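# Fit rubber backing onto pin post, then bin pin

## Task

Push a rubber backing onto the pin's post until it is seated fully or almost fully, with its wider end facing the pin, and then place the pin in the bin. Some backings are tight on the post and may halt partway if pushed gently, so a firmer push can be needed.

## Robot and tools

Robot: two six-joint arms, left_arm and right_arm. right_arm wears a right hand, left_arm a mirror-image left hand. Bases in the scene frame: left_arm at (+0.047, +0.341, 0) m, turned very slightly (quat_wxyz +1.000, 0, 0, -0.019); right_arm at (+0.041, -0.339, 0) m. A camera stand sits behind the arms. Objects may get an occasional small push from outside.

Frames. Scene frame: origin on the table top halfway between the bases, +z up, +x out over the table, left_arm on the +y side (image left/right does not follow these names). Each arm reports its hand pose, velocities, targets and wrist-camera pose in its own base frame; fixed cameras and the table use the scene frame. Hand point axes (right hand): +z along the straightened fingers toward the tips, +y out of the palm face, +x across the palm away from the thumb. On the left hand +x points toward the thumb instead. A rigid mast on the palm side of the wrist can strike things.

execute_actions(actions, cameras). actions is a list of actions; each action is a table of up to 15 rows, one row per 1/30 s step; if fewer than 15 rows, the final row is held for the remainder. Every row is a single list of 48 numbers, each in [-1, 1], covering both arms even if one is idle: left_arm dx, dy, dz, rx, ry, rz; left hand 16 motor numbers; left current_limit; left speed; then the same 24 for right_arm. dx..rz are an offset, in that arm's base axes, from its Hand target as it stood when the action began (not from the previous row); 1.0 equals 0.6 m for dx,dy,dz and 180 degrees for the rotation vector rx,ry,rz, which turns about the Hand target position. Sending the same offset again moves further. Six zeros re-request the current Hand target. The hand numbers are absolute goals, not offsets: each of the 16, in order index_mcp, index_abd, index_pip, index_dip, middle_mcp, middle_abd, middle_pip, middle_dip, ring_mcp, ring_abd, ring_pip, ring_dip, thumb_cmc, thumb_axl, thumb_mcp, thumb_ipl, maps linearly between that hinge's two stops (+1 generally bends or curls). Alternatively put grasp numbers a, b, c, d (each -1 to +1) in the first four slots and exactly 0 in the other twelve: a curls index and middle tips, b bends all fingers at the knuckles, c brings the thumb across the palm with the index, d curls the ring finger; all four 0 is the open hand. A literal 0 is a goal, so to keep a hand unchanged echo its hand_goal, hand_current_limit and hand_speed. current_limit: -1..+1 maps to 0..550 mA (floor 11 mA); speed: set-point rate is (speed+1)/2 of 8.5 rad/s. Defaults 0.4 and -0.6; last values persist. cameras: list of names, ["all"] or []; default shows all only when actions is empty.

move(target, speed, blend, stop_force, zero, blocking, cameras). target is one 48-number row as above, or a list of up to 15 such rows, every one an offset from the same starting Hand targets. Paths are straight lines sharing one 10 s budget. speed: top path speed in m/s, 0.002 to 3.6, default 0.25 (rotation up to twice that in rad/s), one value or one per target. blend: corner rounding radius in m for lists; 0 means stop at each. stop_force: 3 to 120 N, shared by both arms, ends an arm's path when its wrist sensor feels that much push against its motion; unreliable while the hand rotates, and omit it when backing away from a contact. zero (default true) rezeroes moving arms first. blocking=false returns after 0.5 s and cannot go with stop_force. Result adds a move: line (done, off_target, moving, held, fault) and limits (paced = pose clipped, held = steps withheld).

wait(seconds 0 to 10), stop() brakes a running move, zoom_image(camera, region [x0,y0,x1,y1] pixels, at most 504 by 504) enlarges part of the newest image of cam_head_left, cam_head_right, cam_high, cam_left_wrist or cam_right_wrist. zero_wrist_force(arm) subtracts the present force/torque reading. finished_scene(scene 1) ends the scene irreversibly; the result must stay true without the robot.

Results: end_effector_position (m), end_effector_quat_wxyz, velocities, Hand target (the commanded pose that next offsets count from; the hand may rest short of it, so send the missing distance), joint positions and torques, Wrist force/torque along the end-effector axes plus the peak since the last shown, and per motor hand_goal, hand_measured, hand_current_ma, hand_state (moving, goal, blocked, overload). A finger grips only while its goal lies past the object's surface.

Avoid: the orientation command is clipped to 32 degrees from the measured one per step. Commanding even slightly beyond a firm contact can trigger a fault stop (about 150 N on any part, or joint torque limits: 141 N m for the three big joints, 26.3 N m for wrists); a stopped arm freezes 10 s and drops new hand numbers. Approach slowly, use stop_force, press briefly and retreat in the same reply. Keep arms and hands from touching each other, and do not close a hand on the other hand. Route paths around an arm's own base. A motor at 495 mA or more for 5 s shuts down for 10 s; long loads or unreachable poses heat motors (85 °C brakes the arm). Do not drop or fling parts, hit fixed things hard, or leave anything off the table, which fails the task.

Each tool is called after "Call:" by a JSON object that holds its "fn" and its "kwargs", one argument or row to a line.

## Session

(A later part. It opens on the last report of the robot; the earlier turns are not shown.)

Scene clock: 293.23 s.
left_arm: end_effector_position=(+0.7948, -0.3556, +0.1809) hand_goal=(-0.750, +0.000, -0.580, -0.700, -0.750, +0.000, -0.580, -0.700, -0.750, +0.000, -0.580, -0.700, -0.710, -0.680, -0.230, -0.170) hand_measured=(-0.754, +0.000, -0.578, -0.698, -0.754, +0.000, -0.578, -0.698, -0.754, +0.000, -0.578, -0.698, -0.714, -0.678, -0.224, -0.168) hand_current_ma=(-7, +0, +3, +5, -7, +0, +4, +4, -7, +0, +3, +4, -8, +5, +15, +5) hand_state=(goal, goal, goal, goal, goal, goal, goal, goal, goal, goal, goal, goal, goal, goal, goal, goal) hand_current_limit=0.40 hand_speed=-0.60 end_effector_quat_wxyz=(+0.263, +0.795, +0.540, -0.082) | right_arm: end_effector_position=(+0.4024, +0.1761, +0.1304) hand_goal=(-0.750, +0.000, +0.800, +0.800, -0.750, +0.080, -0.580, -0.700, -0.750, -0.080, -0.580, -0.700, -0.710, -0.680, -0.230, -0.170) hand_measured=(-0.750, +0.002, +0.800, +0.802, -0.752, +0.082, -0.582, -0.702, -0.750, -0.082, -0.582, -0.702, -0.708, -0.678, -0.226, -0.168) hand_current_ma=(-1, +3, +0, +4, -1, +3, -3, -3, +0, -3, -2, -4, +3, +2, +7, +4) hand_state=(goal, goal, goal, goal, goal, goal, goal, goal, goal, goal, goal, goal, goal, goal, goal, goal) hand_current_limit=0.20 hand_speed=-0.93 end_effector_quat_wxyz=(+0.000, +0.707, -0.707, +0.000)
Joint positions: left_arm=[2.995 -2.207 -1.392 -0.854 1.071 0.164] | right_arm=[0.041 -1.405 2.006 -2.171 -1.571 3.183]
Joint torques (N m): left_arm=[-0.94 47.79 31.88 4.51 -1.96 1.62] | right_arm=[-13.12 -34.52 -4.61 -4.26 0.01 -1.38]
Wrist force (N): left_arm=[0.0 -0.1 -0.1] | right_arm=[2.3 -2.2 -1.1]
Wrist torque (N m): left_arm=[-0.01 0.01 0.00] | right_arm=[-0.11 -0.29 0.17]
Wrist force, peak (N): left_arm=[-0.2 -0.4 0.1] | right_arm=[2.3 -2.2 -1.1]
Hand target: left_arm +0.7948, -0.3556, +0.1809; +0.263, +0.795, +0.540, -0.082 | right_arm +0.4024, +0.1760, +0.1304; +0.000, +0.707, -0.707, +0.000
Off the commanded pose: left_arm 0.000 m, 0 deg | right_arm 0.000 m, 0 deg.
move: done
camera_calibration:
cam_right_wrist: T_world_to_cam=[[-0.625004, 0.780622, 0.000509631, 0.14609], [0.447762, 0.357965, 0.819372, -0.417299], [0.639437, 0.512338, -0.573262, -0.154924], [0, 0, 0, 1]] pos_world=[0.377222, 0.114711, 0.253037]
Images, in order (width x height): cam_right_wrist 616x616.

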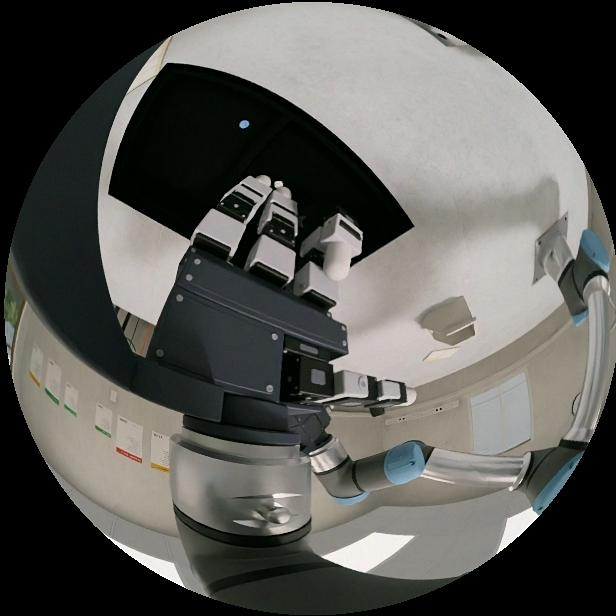

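Call:
{"fn": "move", "kwargs": {
  "target": [
    [0,0,0,0,0,0,0,0,0,0,0,0,0,0,0,0,0,0,0,0,0,0,0.4,-0.6,0,0.003,0.05,0,0,0,-0.75,0.001,0.8,0.8,-0.75,0.04,-0.58,-0.7,-0.75,-0.04,-0.58,-0.7,-0.71,-0.68,-0.23,-0.17,0.2,-0.93],
    [0,0,0,0,0,0,0,0,0,0,0,0,0,0,0,0,0,0,0,0,0,0,0.4,-0.6,-0.114,0.0008,0.07,0,-0.1222,0,-1,-0.67,-1,-1,-1,-0.02,-1,-1,-1,0.01,-1,-1,-0.71,-0.68,-0.23,-0.17,0.4,-0.75],
    [0,0,0,0,0,0,0,0,0,0,0,0,0,0,0,0,0,0,0,0,0,0,0.4,-0.6,-0.114,0.0008,-0.109,0,-0.1222,0,-1,-0.67,-1,-1,-1,-0.02,-1,-1,-1,0.01,-1,-1,-0.71,-0.68,-0.23,-0.17,0.4,-0.85]
  ],
  "speed": [0.06, 0.15, 0.1],
  "blend": [0.01, 0, 0],
  "cameras": ["cam_right_wrist", "cam_high"]
}}

Call:
{"fn": "zoom_image", "kwargs": {
  "camera": "cam_right_wrist",
  "region": [210, 165, 310, 265]
}}

Call:
{"fn": "zoom_image", "kwargs": {
  "camera": "cam_high",
  "region": [160, 320, 230, 390]
}}

Scene clock: 301.53 s.
left_arm: end_effector_position=(+0.7948, -0.3556, +0.1809) hand_goal=(-0.750, +0.000, -0.580, -0.700, -0.750, +0.000, -0.580, -0.700, -0.750, +0.000, -0.580, -0.700, -0.710, -0.680, -0.230, -0.170) hand_measured=(-0.754, +0.000, -0.578, -0.698, -0.754, +0.000, -0.578, -0.698, -0.754, +0.000, -0.578, -0.698, -0.714, -0.678, -0.224, -0.168) hand_current_ma=(-7, +0, +3, +5, -7, +0, +4, +4, -7, +0, +3, +4, -8, +5, +15, +5) hand_state=(goal, goal, goal, goal, goal, goal, goal, goal, goal, goal, goal, goal, goal, goal, goal, goal) hand_current_limit=0.40 hand_speed=-0.60 end_effector_quat_wxyz=(+0.263, +0.795, +0.540, -0.082) | right_arm: end_effector_position=(+0.3340, +0.1765, +0.0650) hand_goal=(-1.000, -0.670, -1.000, -1.000, -1.000, -0.020, -1.000, -1.000, -1.000, +0.010, -1.000, -1.000, -0.710, -0.680, -0.230, -0.170) hand_measured=(-0.990, -0.664, -0.992, -0.996, -0.982, -0.016, -0.994, -0.998, -0.984, +0.006, -0.994, -0.996, -0.708, -0.678, -0.226, -0.168) hand_current_ma=(+23, +9, +13, +5, +46, +4, +12, +4, +38, -4, +11, +5, +2, +2, +7, +4) hand_state=(goal, goal, goal, goal, goal, goal, goal, goal, goal, goal, goal, goal, goal, goal, goal, goal) hand_current_limit=0.40 hand_speed=-0.85 end_effector_quat_wxyz=(-0.135, +0.694, -0.694, +0.135)
Joint positions: left_arm=[2.995 -2.207 -1.392 -0.854 1.071 0.164] | right_arm=[0.062 -1.549 2.481 -2.886 -1.594 3.199]
Joint torques (N m): left_arm=[-0.92 46.62 32.67 4.52 -1.9 1.64] | right_arm=[13.47 -8.59 -0.89 -4.61 -1.38 1.54]
Wrist force (N): left_arm=[-0.3 -0.2 -0.1] | right_arm=[2.4 -2.2 -0.5]
Wrist torque (N m): left_arm=[-0.02 0.04 -0.02] | right_arm=[-0.20 -0.33 0.10]
Wrist force, peak (N): left_arm=[-0.3 -0.4 -0.3] | right_arm=[2.0 -2.8 -1.4]
Hand target: left_arm +0.7948, -0.3556, +0.1809; +0.263, +0.795, +0.540, -0.082 | right_arm +0.3340, +0.1765, +0.0650; -0.135, +0.694, -0.694, +0.135
Off the commanded pose: left_arm 0.000 m, 0 deg | right_arm 0.000 m, 0 deg.
move: done
camera_calibration:
cam_right_wrist: T_world_to_cam=[[-0.579672, 0.780636, -0.233641, 0.103144], [0.108205, 0.357932, 0.927457, -0.226898], [0.807634, 0.512339, -0.291952, -0.223319], [0, 0, 0, 1]] pos_world=[0.264701, 0.115111, 0.169339]
Images, in order (width x height): cam_high 504x504, cam_right_wrist 616x616.

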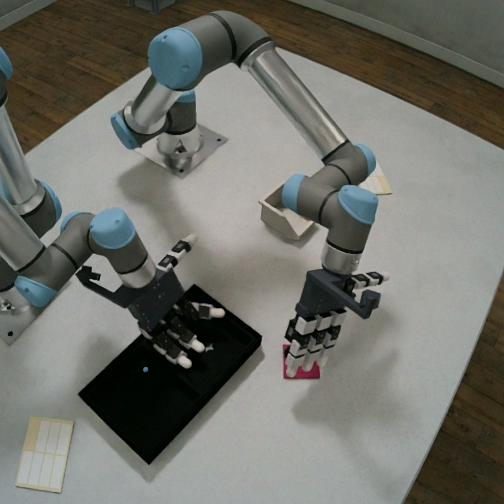

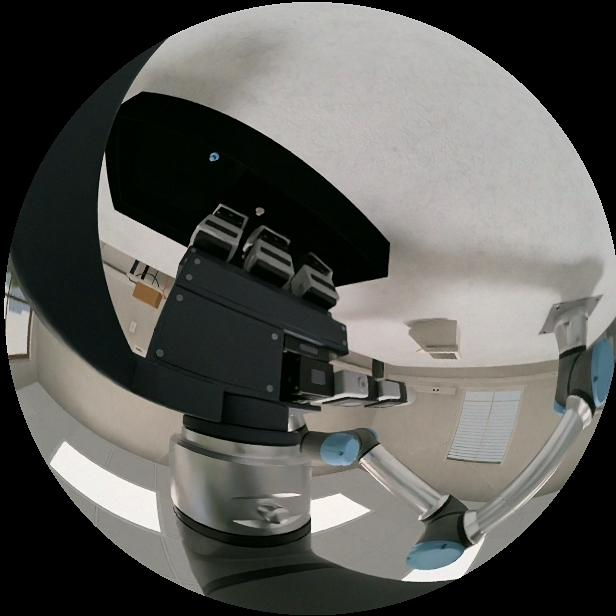

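Scaled by 5.040 from the camera's 616x616 image, which has a finer 880x880 frame.

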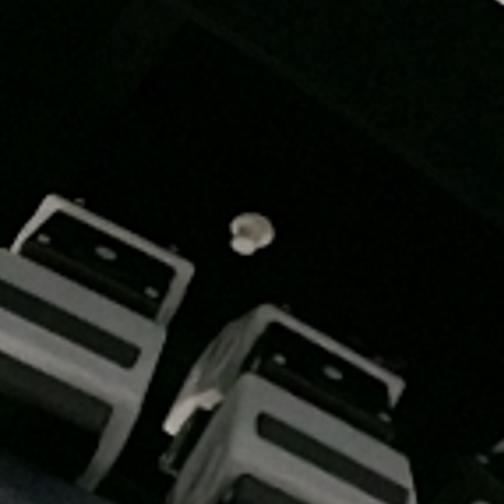

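Scaled by 7.200 from the camera's 504x504 image, which has a finer 720x720 frame.

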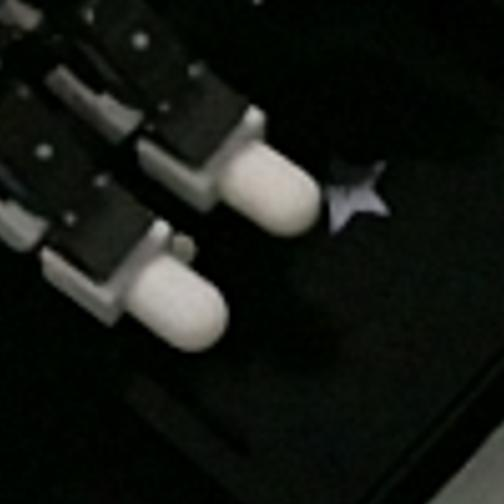

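Call:
{"fn": "move", "kwargs": {
  "target": [0,0,0,0,0,0,0,0,0,0,0,0,0,0,0,0,0,0,0,0,0,0,0.4,-0.6,0.0005,0.0005,-0.055,0,0,0,-1,-0.67,-1,-1,-1,-0.02,-1,-1,-1,0.01,-1,-1,-0.71,-0.68,-0.23,-0.17,0.4,-0.85],
  "speed": 0.05
}}

Call:
{"fn": "move", "kwargs": {
  "target": [0,0,0,0,0,0,0,0,0,0,0,0,0,0,0,0,0,0,0,0,0,0,0.4,-0.6,0,0,-0.012,0,0,0,-1,-0.67,-1,-1,-1,-0.02,-1,-1,-1,0.01,-1,-1,-0.71,-0.68,-0.23,-0.17,0.4,-0.85],
  "speed": 0.008,
  "stop_force": 5,
  "cameras": ["cam_right_wrist", "cam_high"]
}}

Call:
{"fn": "zoom_image", "kwargs": {
  "camera": "cam_right_wrist",
  "region": [225, 205, 275, 255]
}}

Call:
{"fn": "zoom_image", "kwargs": {
  "camera": "cam_high",
  "region": [160, 320, 230, 390]
}}

Scene clock: 303.40 s.
left_arm: end_effector_position=(+0.7948, -0.3556, +0.1809) hand_goal=(-0.750, +0.000, -0.580, -0.700, -0.750, +0.000, -0.580, -0.700, -0.750, +0.000, -0.580, -0.700, -0.710, -0.680, -0.230, -0.170) hand_measured=(-0.754, +0.000, -0.578, -0.698, -0.754, +0.000, -0.578, -0.698, -0.754, +0.000, -0.578, -0.698, -0.714, -0.678, -0.224, -0.168) hand_current_ma=(-7, +0, +3, +5, -7, +0, +4, +4, -7, +0, +3, +4, -8, +5, +15, +5) hand_state=(goal, goal, goal, goal, goal, goal, goal, goal, goal, goal, goal, goal, goal, goal, goal, goal) hand_current_limit=0.40 hand_speed=-0.60 end_effector_quat_wxyz=(+0.263, +0.795, +0.540, -0.082) | right_arm: end_effector_position=(+0.3350, +0.1768, +0.0324) hand_goal=(-1.000, -0.670, -1.000, -1.000, -1.000, -0.020, -1.000, -1.000, -1.000, +0.010, -1.000, -1.000, -0.710, -0.680, -0.230, -0.170) hand_measured=(-1.006, -0.756, -1.006, -1.004, -0.982, -0.016, -0.994, -0.998, -1.000, -0.048, -0.996, -0.996, -0.708, -0.678, -0.226, -0.168) hand_current_ma=(-10, -251, -10, -4, +46, +4, +12, +4, -1, -151, +8, +5, +2, +2, +7, +4) hand_state=(goal, blocked, goal, goal, goal, goal, goal, goal, goal, blocked, goal, goal, goal, goal, goal, goal) hand_current_limit=0.40 hand_speed=-0.85 end_effector_quat_wxyz=(-0.136, +0.694, -0.694, +0.136)
Joint positions: left_arm=[2.995 -2.207 -1.392 -0.854 1.071 0.164] | right_arm=[0.063 -1.439 2.51 -3.029 -1.594 3.2]
Joint torques (N m): left_arm=[-1.19 47.39 32.27 4.42 -1.85 1.67] | right_arm=[16.06 12.37 22.83 7.07 -2.36 -0.79]
Wrist force (N): left_arm=[-0.2 0.0 -0.1] | right_arm=[7.9 -21.9 -49.2]
Wrist torque (N m): left_arm=[0.00 0.03 -0.02] | right_arm=[6.82 -2.25 2.39]
Wrist force, peak (N): left_arm=[0.0 -0.4 0.0] | right_arm=[7.8 -21.9 -49.3]
Hand target: left_arm +0.7948, -0.3556, +0.1809; +0.263, +0.795, +0.540, -0.082 | right_arm +0.3343, +0.1768, +0.0320; -0.135, +0.694, -0.694, +0.135
Off the commanded pose: left_arm 0.000 m, 0 deg | right_arm 0.001 m, 0 deg.
move: done

Scene clock: 305.23 s.
left_arm: end_effector_position=(+0.7948, -0.3556, +0.1809) hand_goal=(-0.750, +0.000, -0.580, -0.700, -0.750, +0.000, -0.580, -0.700, -0.750, +0.000, -0.580, -0.700, -0.710, -0.680, -0.230, -0.170) hand_measured=(-0.754, +0.000, -0.578, -0.698, -0.754, +0.000, -0.578, -0.698, -0.754, +0.000, -0.578, -0.698, -0.714, -0.678, -0.224, -0.168) hand_current_ma=(-7, +0, +3, +5, -7, +0, +4, +4, -7, +0, +3, +4, -8, +5, +15, +5) hand_state=(goal, goal, goal, goal, goal, goal, goal, goal, goal, goal, goal, goal, goal, goal, goal, goal) hand_current_limit=0.40 hand_speed=-0.60 end_effector_quat_wxyz=(+0.263, +0.795, +0.540, -0.082) | right_arm: end_effector_position=(+0.3401, +0.1771, +0.0279) hand_goal=(-1.000, -0.670, -1.000, -1.000, -1.000, -0.020, -1.000, -1.000, -1.000, +0.010, -1.000, -1.000, -0.710, -0.680, -0.230, -0.170) hand_measured=(-1.004, -0.778, -1.006, -1.004, -0.982, -0.016, -0.994, -0.998, -1.000, -0.066, -0.994, -0.996, -0.708, -0.678, -0.226, -0.168) hand_current_ma=(-8, -332, -9, -5, +46, +4, +12, +4, -1, -212, +12, +5, +2, +2, +7, +4) hand_state=(goal, blocked, goal, goal, goal, goal, goal, goal, goal, blocked, goal, goal, goal, goal, goal, goal) hand_current_limit=0.40 hand_speed=-0.85 end_effector_quat_wxyz=(-0.145, +0.692, -0.692, +0.144)
Joint positions: left_arm=[2.995 -2.207 -1.392 -0.854 1.071 0.164] | right_arm=[0.063 -1.414 2.516 -3.085 -1.594 3.2]
Joint torques (N m): left_arm=[-0.94 46.64 32.65 4.53 -1.88 1.61] | right_arm=[8.8 -5.77 4.69 7.32 -1.63 -1.58]
Wrist force (N): left_arm=[-0.2 -0.2 -0.1] | right_arm=[7.8 -14.4 -40.1]
Wrist torque (N m): left_arm=[-0.03 0.03 -0.02] | right_arm=[5.60 -2.70 1.93]
Wrist force, peak (N): left_arm=[-0.4 -0.3 -0.1] | right_arm=[4.0 -19.5 -54.9]
Hand target: left_arm +0.7948, -0.3556, +0.1809; +0.263, +0.795, +0.540, -0.082 | right_arm +0.3397, +0.1771, +0.0277; -0.145, +0.692, -0.692, +0.144 (not the last commanded pose)
Off the commanded pose: left_arm 0.000 m, 0 deg | right_arm 0.007 m, 2 deg.
move: contact (right_arm)
camera_calibration:
cam_right_wrist: T_world_to_cam=[[-0.57279, 0.781022, -0.248829, 0.0954877], [0.0813851, 0.356247, 0.930841, -0.184006], [0.815652, 0.512925, -0.267618, -0.243003], [0, 0, 0, 1]] pos_world=[0.267876, 0.115616, 0.130008]
Images, in order (width x height): cam_high 504x504, cam_right_wrist 616x616.

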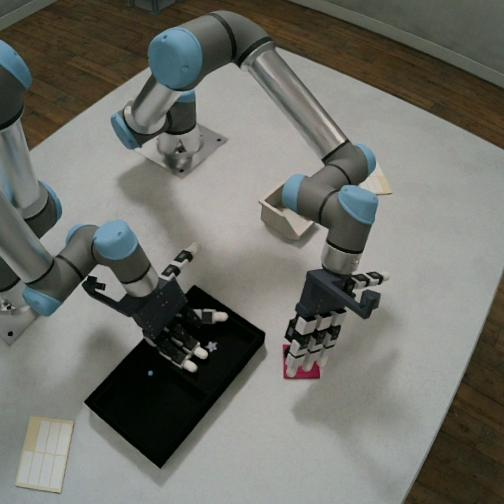

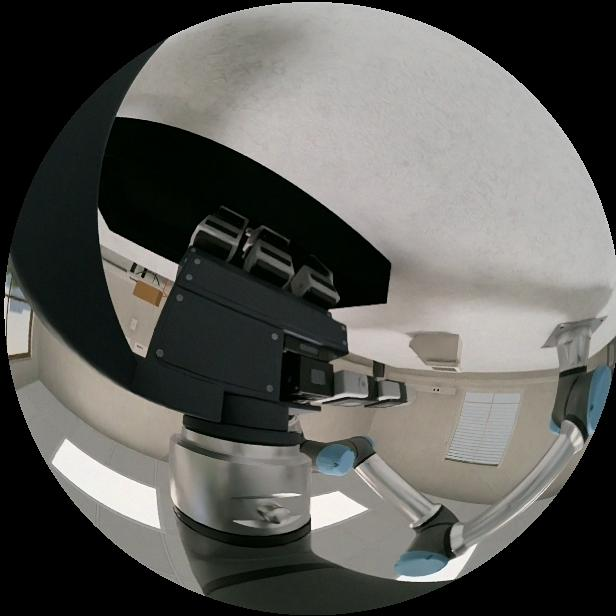

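Scaled by 10.080 from the camera's 616x616 image, which has a finer 880x880 frame.

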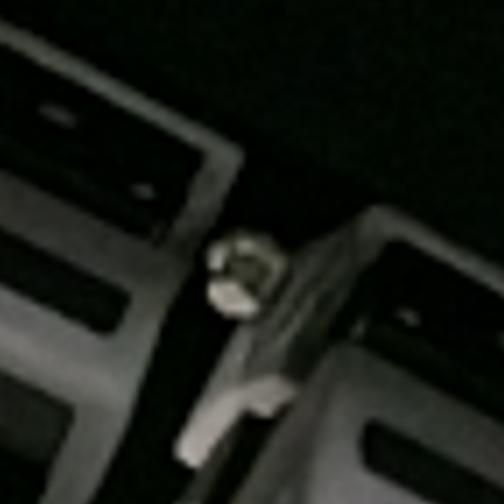

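Scaled by 7.200 from the camera's 504x504 image, which has a finer 720x720 frame.

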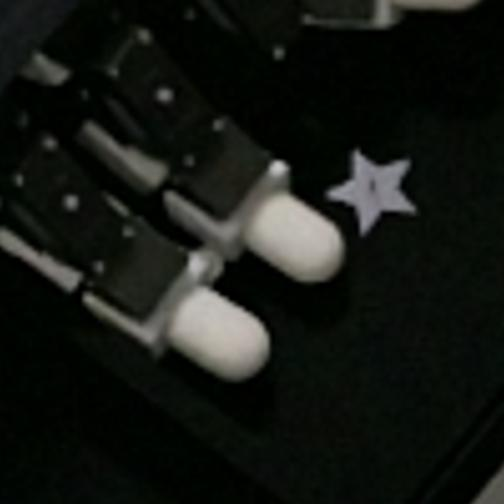

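Call:
{"fn": "move", "kwargs": {
  "target": [0,0,0,0,0,0,0,0,0,0,0,0,0,0,0,0,0,0,0,0,0,0,0.4,-0.6,-0.0095,-0.001,0.06,0,-0.008,0,-1,-0.67,-1,-1,-1,-0.02,-1,-1,-1,0.01,-1,-1,-0.71,-0.68,-0.23,-0.17,0.4,-0.85],
  "speed": 0.06,
  "cameras": ["cam_right_wrist", "cam_high"]
}}

Call:
{"fn": "zoom_image", "kwargs": {
  "camera": "cam_right_wrist",
  "region": [210, 165, 310, 265]
}}

Call:
{"fn": "zoom_image", "kwargs": {
  "camera": "cam_high",
  "region": [160, 320, 230, 390]
}}

Scene clock: 307.13 s.
left_arm: end_effector_position=(+0.7948, -0.3556, +0.1809) hand_goal=(-0.750, +0.000, -0.580, -0.700, -0.750, +0.000, -0.580, -0.700, -0.750, +0.000, -0.580, -0.700, -0.710, -0.680, -0.230, -0.170) hand_measured=(-0.754, +0.000, -0.578, -0.698, -0.754, +0.000, -0.578, -0.698, -0.754, +0.000, -0.578, -0.698, -0.714, -0.678, -0.224, -0.168) hand_current_ma=(-7, +0, +3, +5, -7, +0, +4, +4, -7, +0, +3, +4, -8, +5, +15, +5) hand_state=(goal, goal, goal, goal, goal, goal, goal, goal, goal, goal, goal, goal, goal, goal, goal, goal) hand_current_limit=0.40 hand_speed=-0.60 end_effector_quat_wxyz=(+0.263, +0.795, +0.540, -0.082) | right_arm: end_effector_position=(+0.3340, +0.1766, +0.0636) hand_goal=(-1.000, -0.670, -1.000, -1.000, -1.000, -0.020, -1.000, -1.000, -1.000, +0.010, -1.000, -1.000, -0.710, -0.680, -0.230, -0.170) hand_measured=(-0.994, -0.672, -1.000, -1.000, -0.982, -0.016, -0.994, -0.998, -0.994, +0.006, -1.000, -0.996, -0.708, -0.678, -0.226, -0.168) hand_current_ma=(+9, -1, +0, +0, +45, +4, +12, +4, +11, -4, +0, +5, +2, +2, +7, +4) hand_state=(goal, goal, goal, goal, goal, goal, goal, goal, goal, goal, goal, goal, goal, goal, goal, goal) hand_current_limit=0.40 hand_speed=-0.85 end_effector_quat_wxyz=(-0.153, +0.690, -0.690, +0.152)
Joint positions: left_arm=[2.995 -2.207 -1.392 -0.854 1.071 0.164] | right_arm=[0.063 -1.55 2.513 -2.968 -1.596 3.199]
Joint torques (N m): left_arm=[-0.69 47.36 31.91 4.47 -1.8 1.67] | right_arm=[-11.83 -23.88 -28.48 -1.18 -1.12 -1.45]
Wrist force (N): left_arm=[0.1 -0.3 0.0] | right_arm=[3.4 -3.1 -1.2]
Wrist torque (N m): left_arm=[-0.04 -0.02 0.02] | right_arm=[-0.25 -0.43 0.23]
Wrist force, peak (N): left_arm=[-0.3 -0.3 0.2] | right_arm=[7.8 -15.0 -40.5]
Hand target: left_arm +0.7948, -0.3556, +0.1809; +0.263, +0.795, +0.540, -0.082 | right_arm +0.3340, +0.1765, +0.0637; -0.153, +0.690, -0.690, +0.152
Off the commanded pose: left_arm 0.000 m, 0 deg | right_arm 0.000 m, 0 deg.
move: done
camera_calibration:
cam_right_wrist: T_world_to_cam=[[-0.566996, 0.780965, -0.261934, 0.100255], [0.0600991, 0.356363, 0.932413, -0.209575], [0.821525, 0.512933, -0.248992, -0.231272], [0, 0, 0, 1]] pos_world=[0.259435, 0.115016, 0.164086]
Images, in order (width x height): cam_high 504x504, cam_right_wrist 616x616.

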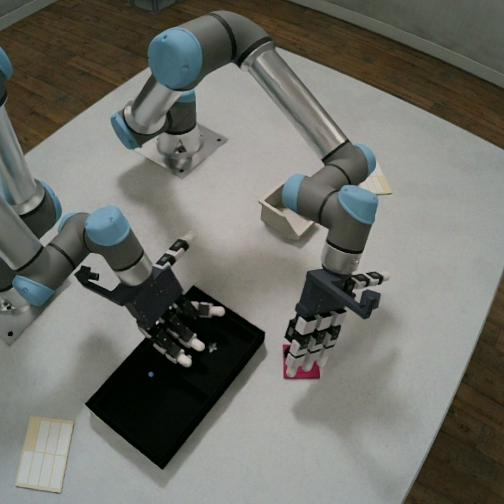

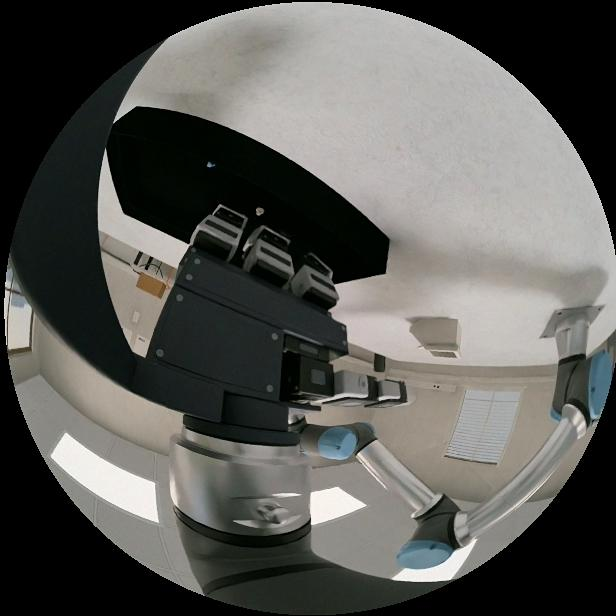

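Scaled by 5.040 from the camera's 616x616 image, which has a finer 880x880 frame.

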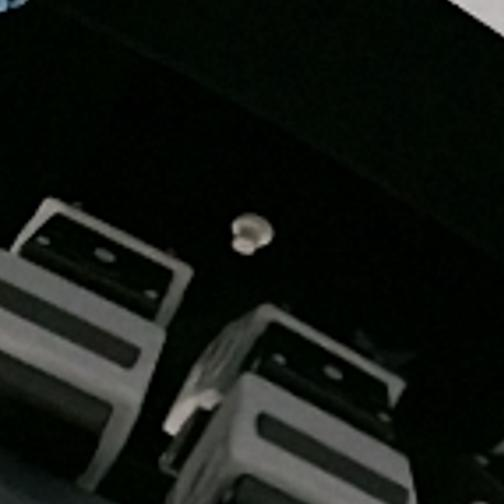

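Scaled by 7.200 from the camera's 504x504 image, which has a finer 720x720 frame.

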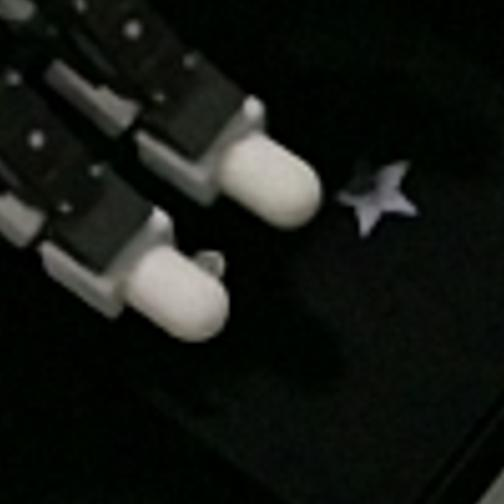

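Call:
{"fn": "move", "kwargs": {
  "target": [
    [0,0,0,0,0,0,0,0,0,0,0,0,0,0,0,0,0,0,0,0,0,0,0.4,-0.6,0.0167,0.0032,0.001,0,0.0167,0,-1,-0.3,-1,-1,-1,-0.02,-1,-1,-1,0.01,-1,-1,-0.71,-0.68,-0.23,-0.17,0.4,-0.8],
    [0,0,0,0,0,0,0,0,0,0,0,0,0,0,0,0,0,0,0,0,0,0,0.4,-0.6,0.0167,0.0032,-0.03,0,0.0167,0,-1,-0.3,-1,-1,-1,-0.02,-1,-1,-1,0.01,-1,-1,-0.71,-0.68,-0.23,-0.17,0.4,-0.8]
  ],
  "speed": 0.05,
  "cameras": ["cam_right_wrist", "cam_high"]
}}

Call:
{"fn": "zoom_image", "kwargs": {
  "camera": "cam_right_wrist",
  "region": [215, 185, 275, 245]
}}

Call:
{"fn": "zoom_image", "kwargs": {
  "camera": "cam_high",
  "region": [160, 310, 240, 390]
}}

Scene clock: 309.90 s.
left_arm: end_effector_position=(+0.7948, -0.3556, +0.1809) hand_goal=(-0.750, +0.000, -0.580, -0.700, -0.750, +0.000, -0.580, -0.700, -0.750, +0.000, -0.580, -0.700, -0.710, -0.680, -0.230, -0.170) hand_measured=(-0.754, +0.000, -0.578, -0.698, -0.754, +0.000, -0.578, -0.698, -0.754, +0.000, -0.578, -0.698, -0.714, -0.678, -0.224, -0.168) hand_current_ma=(-7, +0, +3, +5, -7, +0, +4, +4, -7, +0, +3, +4, -8, +5, +15, +5) hand_state=(goal, goal, goal, goal, goal, goal, goal, goal, goal, goal, goal, goal, goal, goal, goal, goal) hand_current_limit=0.40 hand_speed=-0.60 end_effector_quat_wxyz=(+0.263, +0.795, +0.540, -0.082) | right_arm: end_effector_position=(+0.3440, +0.1784, +0.0457) hand_goal=(-1.000, -0.300, -1.000, -1.000, -1.000, -0.020, -1.000, -1.000, -1.000, +0.010, -1.000, -1.000, -0.710, -0.680, -0.230, -0.170) hand_measured=(-0.994, -0.302, -1.000, -1.000, -0.982, -0.016, -0.994, -0.998, -0.994, +0.006, -1.000, -0.996, -0.708, -0.678, -0.226, -0.168) hand_current_ma=(+10, -2, +0, +0, +45, +4, +12, +4, +11, -4, +0, +5, +2, +2, +7, +4) hand_state=(goal, goal, goal, goal, goal, goal, goal, goal, goal, goal, goal, goal, goal, goal, goal, goal) hand_current_limit=0.40 hand_speed=-0.80 end_effector_quat_wxyz=(-0.135, +0.694, -0.694, +0.134)
Joint positions: left_arm=[2.995 -2.207 -1.392 -0.854 1.071 0.164] | right_arm=[0.065 -1.465 2.474 -2.962 -1.593 3.202]
Joint torques (N m): left_arm=[-0.33 47.1 33.05 4.57 -1.96 1.6] | right_arm=[8.42 -11.36 -0.02 -4.87 0.75 0.85]
Wrist force (N): left_arm=[-0.2 -0.2 0.1] | right_arm=[3.4 -2.9 -1.5]
Wrist torque (N m): left_arm=[-0.04 0.04 -0.01] | right_arm=[-0.21 -0.43 0.19]
Wrist force, peak (N): left_arm=[-0.2 -0.4 0.1] | right_arm=[3.4 -3.3 -1.7]
Hand target: left_arm +0.7948, -0.3556, +0.1809; +0.263, +0.795, +0.540, -0.082 | right_arm +0.3440, +0.1784, +0.0457; -0.135, +0.694, -0.694, +0.134
Off the commanded pose: left_arm 0.000 m, 0 deg | right_arm 0.000 m, 0 deg.
move: done
camera_calibration:
cam_right_wrist: T_world_to_cam=[[-0.579885, 0.781013, -0.231847, 0.102826], [0.108958, 0.35637, 0.92797, -0.210839], [0.807379, 0.512854, -0.291751, -0.238054], [0, 0, 0, 1]] pos_world=[0.274799, 0.116916, 0.15004]
Images, in order (width x height): cam_high 504x504, cam_right_wrist 616x616.

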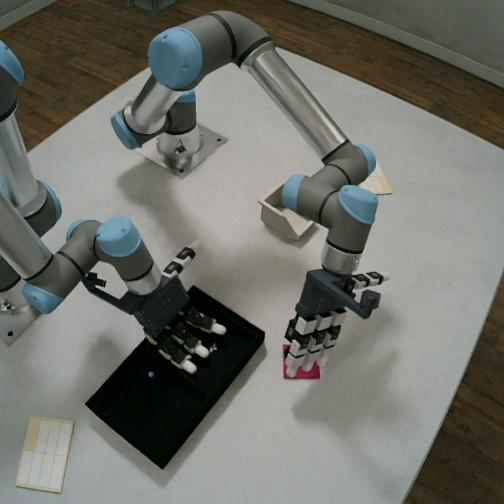

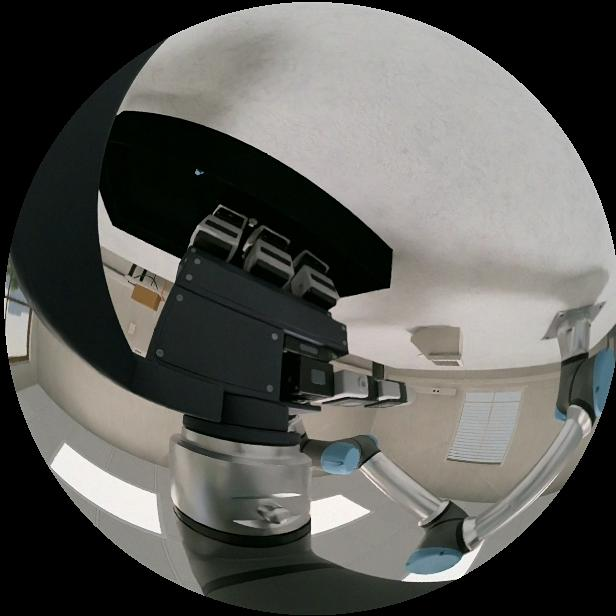

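Scaled by 8.400 from the camera's 616x616 image, which has a finer 880x880 frame.

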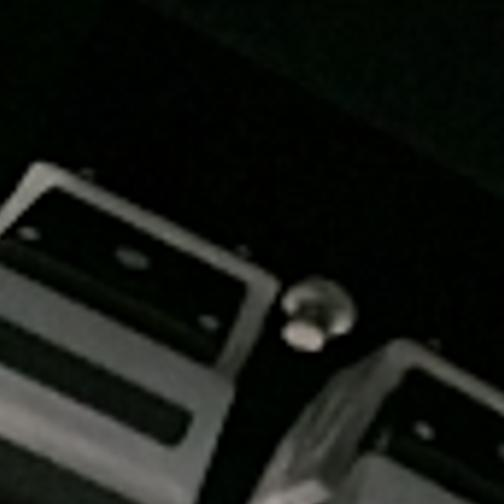

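Scaled by 6.300 from the camera's 504x504 image, which has a finer 720x720 frame.

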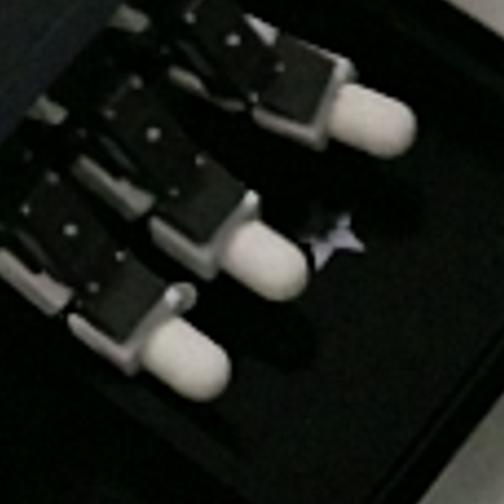

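Call:
{"fn": "move", "kwargs": {
  "target": [0,0,0,0,0,0,0,0,0,0,0,0,0,0,0,0,0,0,0,0,0,0,0.4,-0.6,0,0,-0.0323,0,0,0,-1,-0.3,-1,-1,-1,-0.02,-1,-1,-1,0.01,-1,-1,-0.71,-0.68,-0.23,-0.17,0.4,-0.8],
  "speed": 0.012,
  "stop_force": 4,
  "cameras": ["cam_right_wrist", "cam_high"]
}}

Call:
{"fn": "zoom_image", "kwargs": {
  "camera": "cam_right_wrist",
  "region": [215, 205, 275, 265]
}}

Call:
{"fn": "zoom_image", "kwargs": {
  "camera": "cam_high",
  "region": [160, 310, 240, 390]
}}

Scene clock: 313.07 s.
left_arm: end_effector_position=(+0.7948, -0.3556, +0.1809) hand_goal=(-0.750, +0.000, -0.580, -0.700, -0.750, +0.000, -0.580, -0.700, -0.750, +0.000, -0.580, -0.700, -0.710, -0.680, -0.230, -0.170) hand_measured=(-0.754, +0.000, -0.578, -0.698, -0.754, +0.000, -0.578, -0.698, -0.754, +0.000, -0.578, -0.698, -0.714, -0.678, -0.224, -0.168) hand_current_ma=(-7, +0, +3, +5, -7, +0, +4, +4, -7, +0, +3, +4, -8, +5, +15, +5) hand_state=(goal, goal, goal, goal, goal, goal, goal, goal, goal, goal, goal, goal, goal, goal, goal, goal) hand_current_limit=0.40 hand_speed=-0.60 end_effector_quat_wxyz=(+0.263, +0.795, +0.540, -0.082) | right_arm: end_effector_position=(+0.3440, +0.1784, +0.0286) hand_goal=(-1.000, -0.300, -1.000, -1.000, -1.000, -0.020, -1.000, -1.000, -1.000, +0.010, -1.000, -1.000, -0.710, -0.680, -0.230, -0.170) hand_measured=(-1.000, -0.302, -1.000, -1.000, -0.996, -0.016, -1.000, -0.998, -0.996, +0.006, -1.000, -0.996, -0.708, -0.678, -0.226, -0.168) hand_current_ma=(+0, -2, +0, +0, +5, +4, +0, +3, +6, -4, +0, +5, +2, +2, +7, +4) hand_state=(goal, goal, goal, goal, goal, goal, goal, goal, goal, goal, goal, goal, goal, goal, goal, goal) hand_current_limit=0.40 hand_speed=-0.80 end_effector_quat_wxyz=(-0.135, +0.694, -0.694, +0.134)
Joint positions: left_arm=[2.995 -2.207 -1.392 -0.854 1.071 0.164] | right_arm=[0.065 -1.408 2.488 -3.032 -1.593 3.202]
Joint torques (N m): left_arm=[-0.62 46.55 32.45 4.53 -1.86 1.61] | right_arm=[10.86 -27.89 -26.22 -0.65 -0.85 1.27]
Wrist force (N): left_arm=[0.1 -0.2 -0.1] | right_arm=[3.3 -3.2 -2.1]
Wrist torque (N m): left_arm=[-0.02 0.00 0.01] | right_arm=[-0.10 -0.43 0.18]
Wrist force, peak (N): left_arm=[-0.2 -0.4 -0.2] | right_arm=[3.4 -3.3 -6.7]
Hand target: left_arm +0.7948, -0.3556, +0.1809; +0.263, +0.795, +0.540, -0.082 | right_arm +0.3440, +0.1784, +0.0286; -0.135, +0.694, -0.694, +0.134 (not the last commanded pose)
Off the commanded pose: left_arm 0.000 m, 0 deg | right_arm 0.002 m, 0 deg.
move: contact (right_arm)
camera_calibration:
cam_right_wrist: T_world_to_cam=[[-0.579885, 0.781013, -0.231847, 0.098861], [0.108958, 0.35637, 0.92797, -0.194971], [0.807379, 0.512854, -0.291751, -0.243043], [0, 0, 0, 1]] pos_world=[0.274799, 0.116916, 0.13294]
Images, in order (width x height): cam_high 504x504, cam_right_wrist 616x616.

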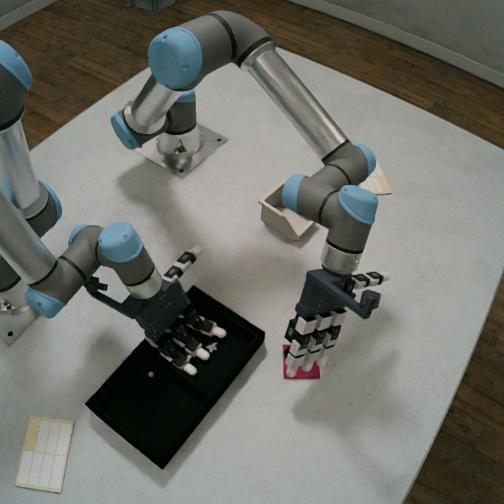

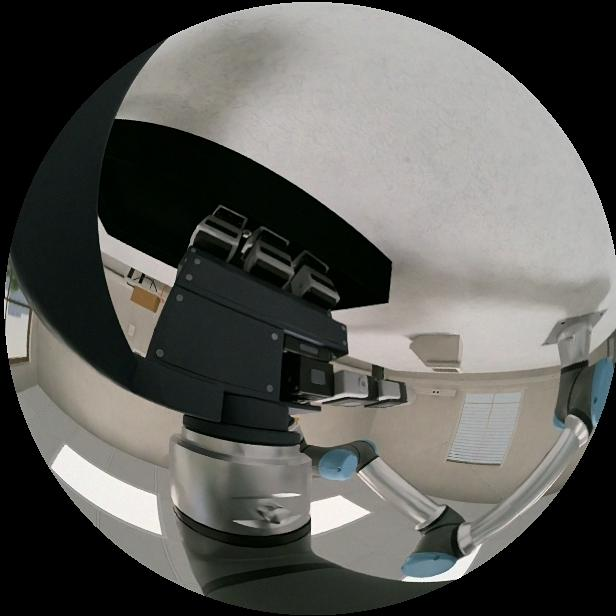

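Scaled by 8.400 from the camera's 616x616 image, which has a finer 880x880 frame.

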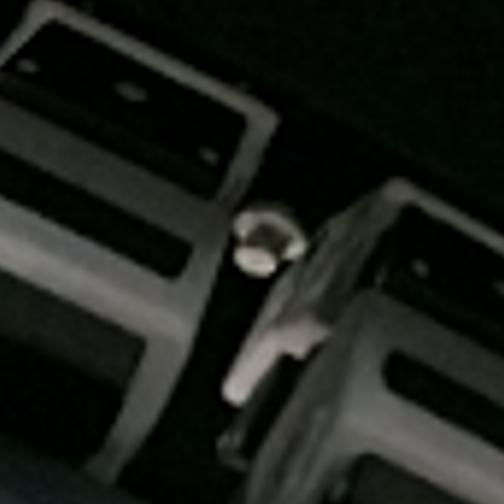

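Scaled by 6.300 from the camera's 504x504 image, which has a finer 720x720 frame.

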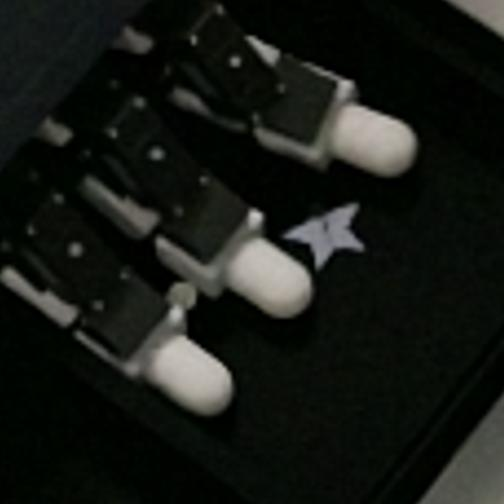

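Call:
{"fn": "move", "kwargs": {
  "target": [0,0,0,0,0,0,0,0,0,0,0,0,0,0,0,0,0,0,0,0,0,0,0.4,-0.6,0,0,0,0,0,0,-1,-0.3,-1,-1,-1,0.15,-1,-1,-1,-0.15,-1,-1,-0.71,-0.68,-0.23,-0.17,0.4,-0.93],
  "speed": 0.02,
  "cameras": ["cam_right_wrist", "cam_high"]
}}

Call:
{"fn": "zoom_image", "kwargs": {
  "camera": "cam_right_wrist",
  "region": [215, 205, 275, 265]
}}

Call:
{"fn": "zoom_image", "kwargs": {
  "camera": "cam_high",
  "region": [160, 310, 240, 390]
}}

Scene clock: 314.13 s.
left_arm: end_effector_position=(+0.7948, -0.3556, +0.1809) hand_goal=(-0.750, +0.000, -0.580, -0.700, -0.750, +0.000, -0.580, -0.700, -0.750, +0.000, -0.580, -0.700, -0.710, -0.680, -0.230, -0.170) hand_measured=(-0.754, +0.000, -0.578, -0.698, -0.754, +0.000, -0.578, -0.698, -0.754, +0.000, -0.578, -0.698, -0.714, -0.678, -0.224, -0.168) hand_current_ma=(-7, +0, +3, +5, -7, +0, +4, +4, -7, +0, +3, +4, -8, +5, +15, +5) hand_state=(goal, goal, goal, goal, goal, goal, goal, goal, goal, goal, goal, goal, goal, goal, goal, goal) hand_current_limit=0.40 hand_speed=-0.60 end_effector_quat_wxyz=(+0.263, +0.795, +0.540, -0.082) | right_arm: end_effector_position=(+0.3440, +0.1784, +0.0286) hand_goal=(-1.000, -0.300, -1.000, -1.000, -1.000, +0.150, -1.000, -1.000, -1.000, -0.150, -1.000, -1.000, -0.710, -0.680, -0.230, -0.170) hand_measured=(-1.000, -0.302, -1.000, -1.000, -0.998, +0.064, -1.000, -0.998, -0.998, -0.076, -1.000, -0.996, -0.708, -0.678, -0.226, -0.168) hand_current_ma=(+0, -2, +0, +0, +2, -262, +0, +3, +1, +214, +0, +5, +2, +2, +7, +4) hand_state=(goal, goal, goal, goal, goal, moving, goal, goal, goal, moving, goal, goal, goal, goal, goal, goal) hand_current_limit=0.40 hand_speed=-0.93 end_effector_quat_wxyz=(-0.135, +0.694, -0.694, +0.134)
Joint positions: left_arm=[2.995 -2.207 -1.392 -0.854 1.071 0.164] | right_arm=[0.065 -1.408 2.488 -3.032 -1.593 3.202]
Joint torques (N m): left_arm=[-0.98 47.52 32.87 4.49 -1.9 1.67] | right_arm=[9.23 -26.79 -24.65 -1.07 -0.87 1.22]
Wrist force (N): left_arm=[-0.1 -0.2 0.0] | right_arm=[3.1 -3.9 -3.3]
Wrist torque (N m): left_arm=[-0.03 0.02 -0.01] | right_arm=[0.02 -0.37 0.13]
Wrist force, peak (N): left_arm=[-0.3 -0.3 -0.2] | right_arm=[3.3 -3.7 -3.5]
Hand target: left_arm +0.7948, -0.3556, +0.1809; +0.263, +0.795, +0.540, -0.082 | right_arm +0.3440, +0.1784, +0.0286; -0.135, +0.694, -0.694, +0.134
Off the commanded pose: left_arm 0.000 m, 0 deg | right_arm 0.000 m, 0 deg.
move: done
camera_calibration:
cam_right_wrist: T_world_to_cam=[[-0.579885, 0.781013, -0.231847, 0.098919], [0.108958, 0.35637, 0.92797, -0.194982], [0.807379, 0.512854, -0.291751, -0.243123], [0, 0, 0, 1]] pos_world=[0.274899, 0.116916, 0.13294]
Images, in order (width x height): cam_high 504x504, cam_right_wrist 616x616.

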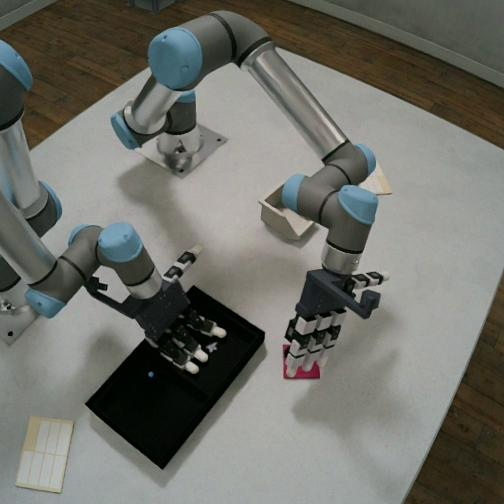

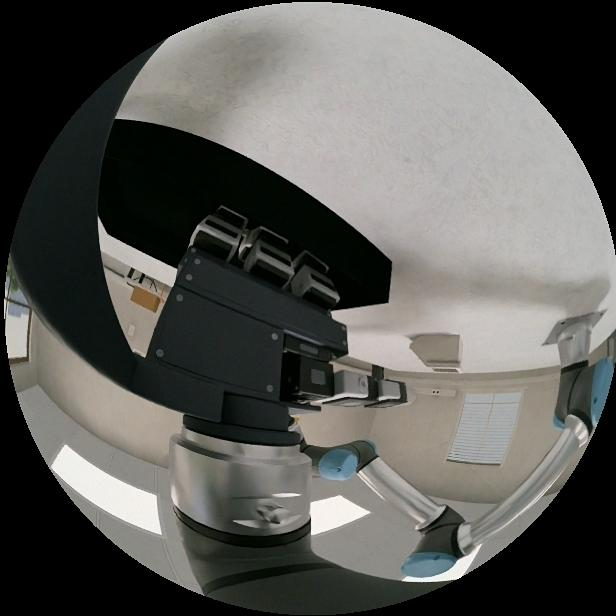

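Scaled by 8.400 from the camera's 616x616 image, which has a finer 880x880 frame.

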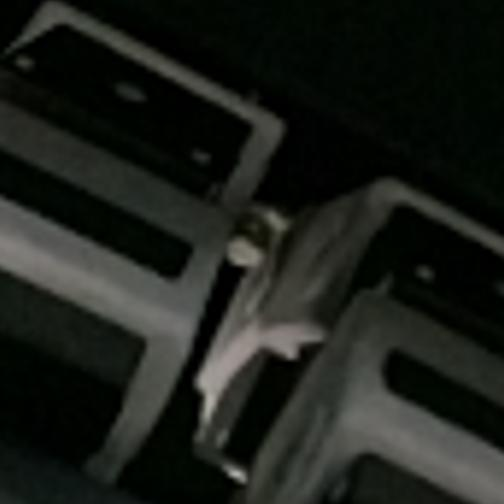

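Scaled by 6.300 from the camera's 504x504 image, which has a finer 720x720 frame.

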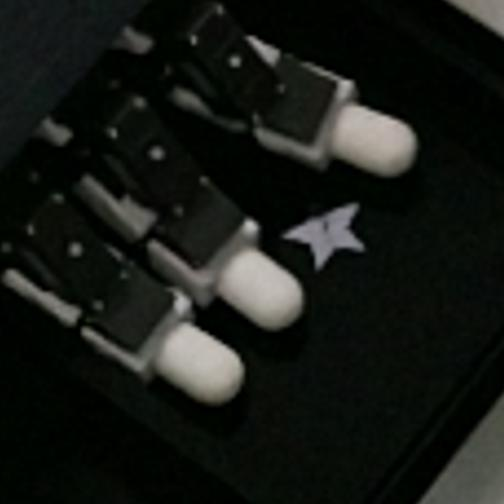

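Call:
{"fn": "move", "kwargs": {
  "target": [
    [0,0,0,0,0,0,0,0,0,0,0,0,0,0,0,0,0,0,0,0,0,0,0.4,-0.6,0,0,0.06,0,0,0,-1,-0.3,-1,-1,-1,0.15,-1,-1,-1,-0.15,-1,-1,-0.71,-0.68,-0.23,-0.17,0.4,-0.93],
    [0,0,0,0,0,0,0,0,0,0,0,0,0,0,0,0,0,0,0,0,0,0,0.4,-0.6,0.045,0.0877,0.06,0,0,0,-1,0.1,-1,-1,-1,0.15,-1,-1,-1,-0.15,-1,-1,-0.71,-0.68,-0.23,-0.17,0.4,-0.8]
  ],
  "speed": [0.03, 0.08],
  "cameras": ["cam_right_wrist", "cam_high"]
}}

Call:
{"fn": "zoom_image", "kwargs": {
  "camera": "cam_right_wrist",
  "region": [225, 185, 295, 255]
}}

Call:
{"fn": "zoom_image", "kwargs": {
  "camera": "cam_high",
  "region": [180, 310, 250, 380]
}}

Scene clock: 318.87 s.
left_arm: end_effector_position=(+0.7948, -0.3556, +0.1809) hand_goal=(-0.750, +0.000, -0.580, -0.700, -0.750, +0.000, -0.580, -0.700, -0.750, +0.000, -0.580, -0.700, -0.710, -0.680, -0.230, -0.170) hand_measured=(-0.754, +0.000, -0.578, -0.698, -0.754, +0.000, -0.578, -0.698, -0.754, +0.000, -0.578, -0.698, -0.714, -0.678, -0.224, -0.168) hand_current_ma=(-7, +0, +3, +5, -7, +0, +4, +4, -7, +0, +3, +4, -8, +5, +15, +5) hand_state=(goal, goal, goal, goal, goal, goal, goal, goal, goal, goal, goal, goal, goal, goal, goal, goal) hand_current_limit=0.40 hand_speed=-0.60 end_effector_quat_wxyz=(+0.263, +0.795, +0.540, -0.082) | right_arm: end_effector_position=(+0.3710, +0.2311, +0.0646) hand_goal=(-1.000, +0.100, -1.000, -1.000, -1.000, +0.150, -1.000, -1.000, -1.000, -0.150, -1.000, -1.000, -0.710, -0.680, -0.230, -0.170) hand_measured=(-0.994, +0.096, -1.000, -1.000, -0.994, +0.064, -1.000, -0.998, -0.994, -0.076, -1.000, -0.996, -0.708, -0.678, -0.226, -0.168) hand_current_ma=(+11, -4, +0, +0, +12, -250, +0, +3, +9, +210, +0, +5, +2, +2, +7, +4) hand_state=(goal, goal, goal, goal, goal, blocked, goal, goal, goal, blocked, goal, goal, goal, goal, goal, goal) hand_current_limit=0.40 hand_speed=-0.80 end_effector_quat_wxyz=(-0.135, +0.694, -0.694, +0.134)
Joint positions: left_arm=[2.995 -2.207 -1.392 -0.854 1.071 0.164] | right_arm=[0.196 -1.419 2.33 -2.859 -1.642 3.324]
Joint torques (N m): left_arm=[-0.04 47.03 32.86 4.55 -1.78 1.8] | right_arm=[13.32 -14.68 -29.57 -0.83 -1.43 1.66]
Wrist force (N): left_arm=[0.0 -0.3 0.0] | right_arm=[3.2 -2.8 -0.9]
Wrist torque (N m): left_arm=[-0.04 0.00 0.01] | right_arm=[-0.24 -0.44 0.16]
Wrist force, peak (N): left_arm=[-0.2 -0.5 0.0] | right_arm=[3.4 -3.9 -3.6]
Hand target: left_arm +0.7948, -0.3556, +0.1809; +0.263, +0.795, +0.540, -0.082 | right_arm +0.3710, +0.2311, +0.0646; -0.135, +0.694, -0.694, +0.134
Off the commanded pose: left_arm 0.000 m, 0 deg | right_arm 0.000 m, 0 deg.
move: done
camera_calibration:
cam_right_wrist: T_world_to_cam=[[-0.579885, 0.781013, -0.231847, 0.0817831], [0.108958, 0.35637, 0.92797, -0.250065], [0.807379, 0.512854, -0.291751, -0.281315], [0, 0, 0, 1]] pos_world=[0.301799, 0.169516, 0.16894]
Images, in order (width x height): cam_high 504x504, cam_right_wrist 616x616.

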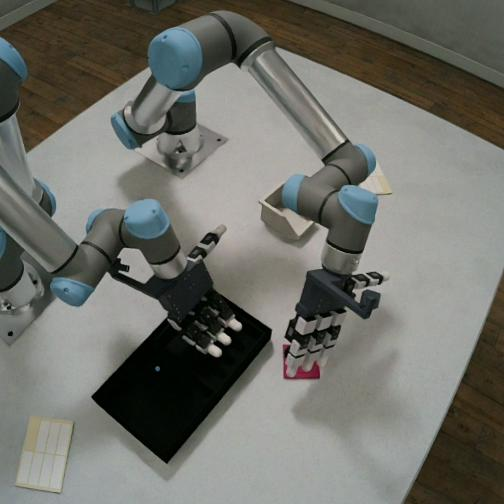

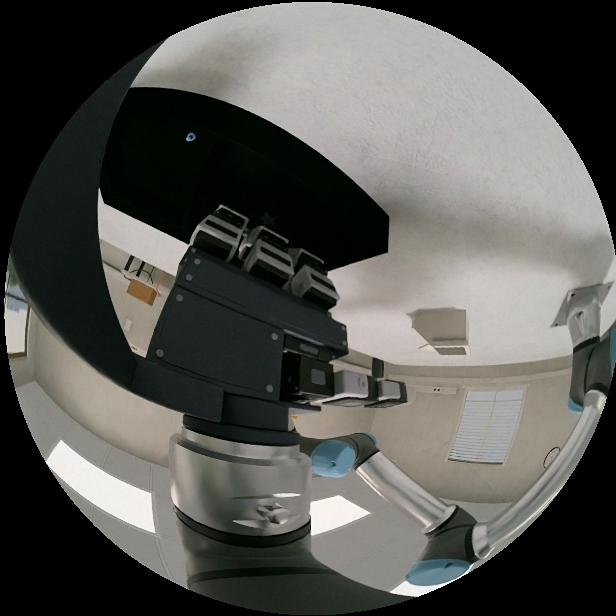

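Scaled by 7.200 from the camera's 616x616 image, which has a finer 880x880 frame.

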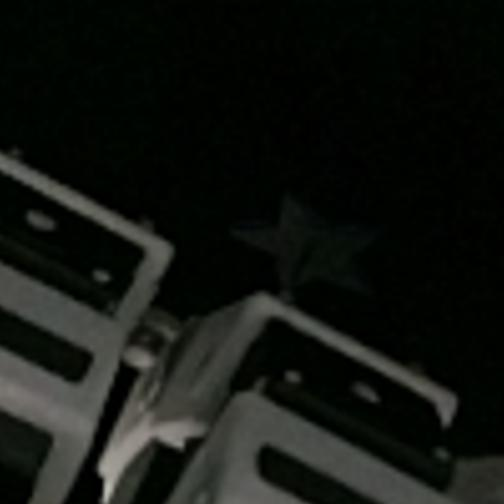

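Scaled by 7.200 from the camera's 504x504 image, which has a finer 720x720 frame.

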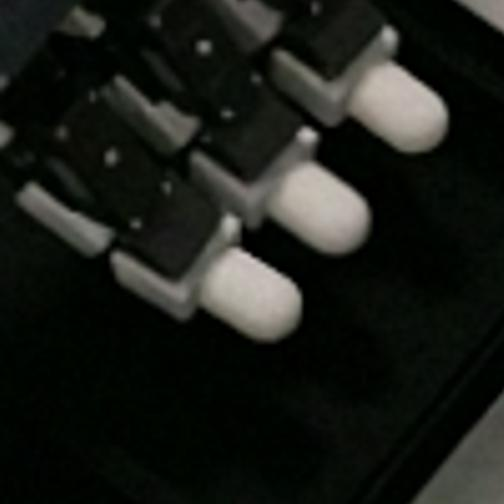

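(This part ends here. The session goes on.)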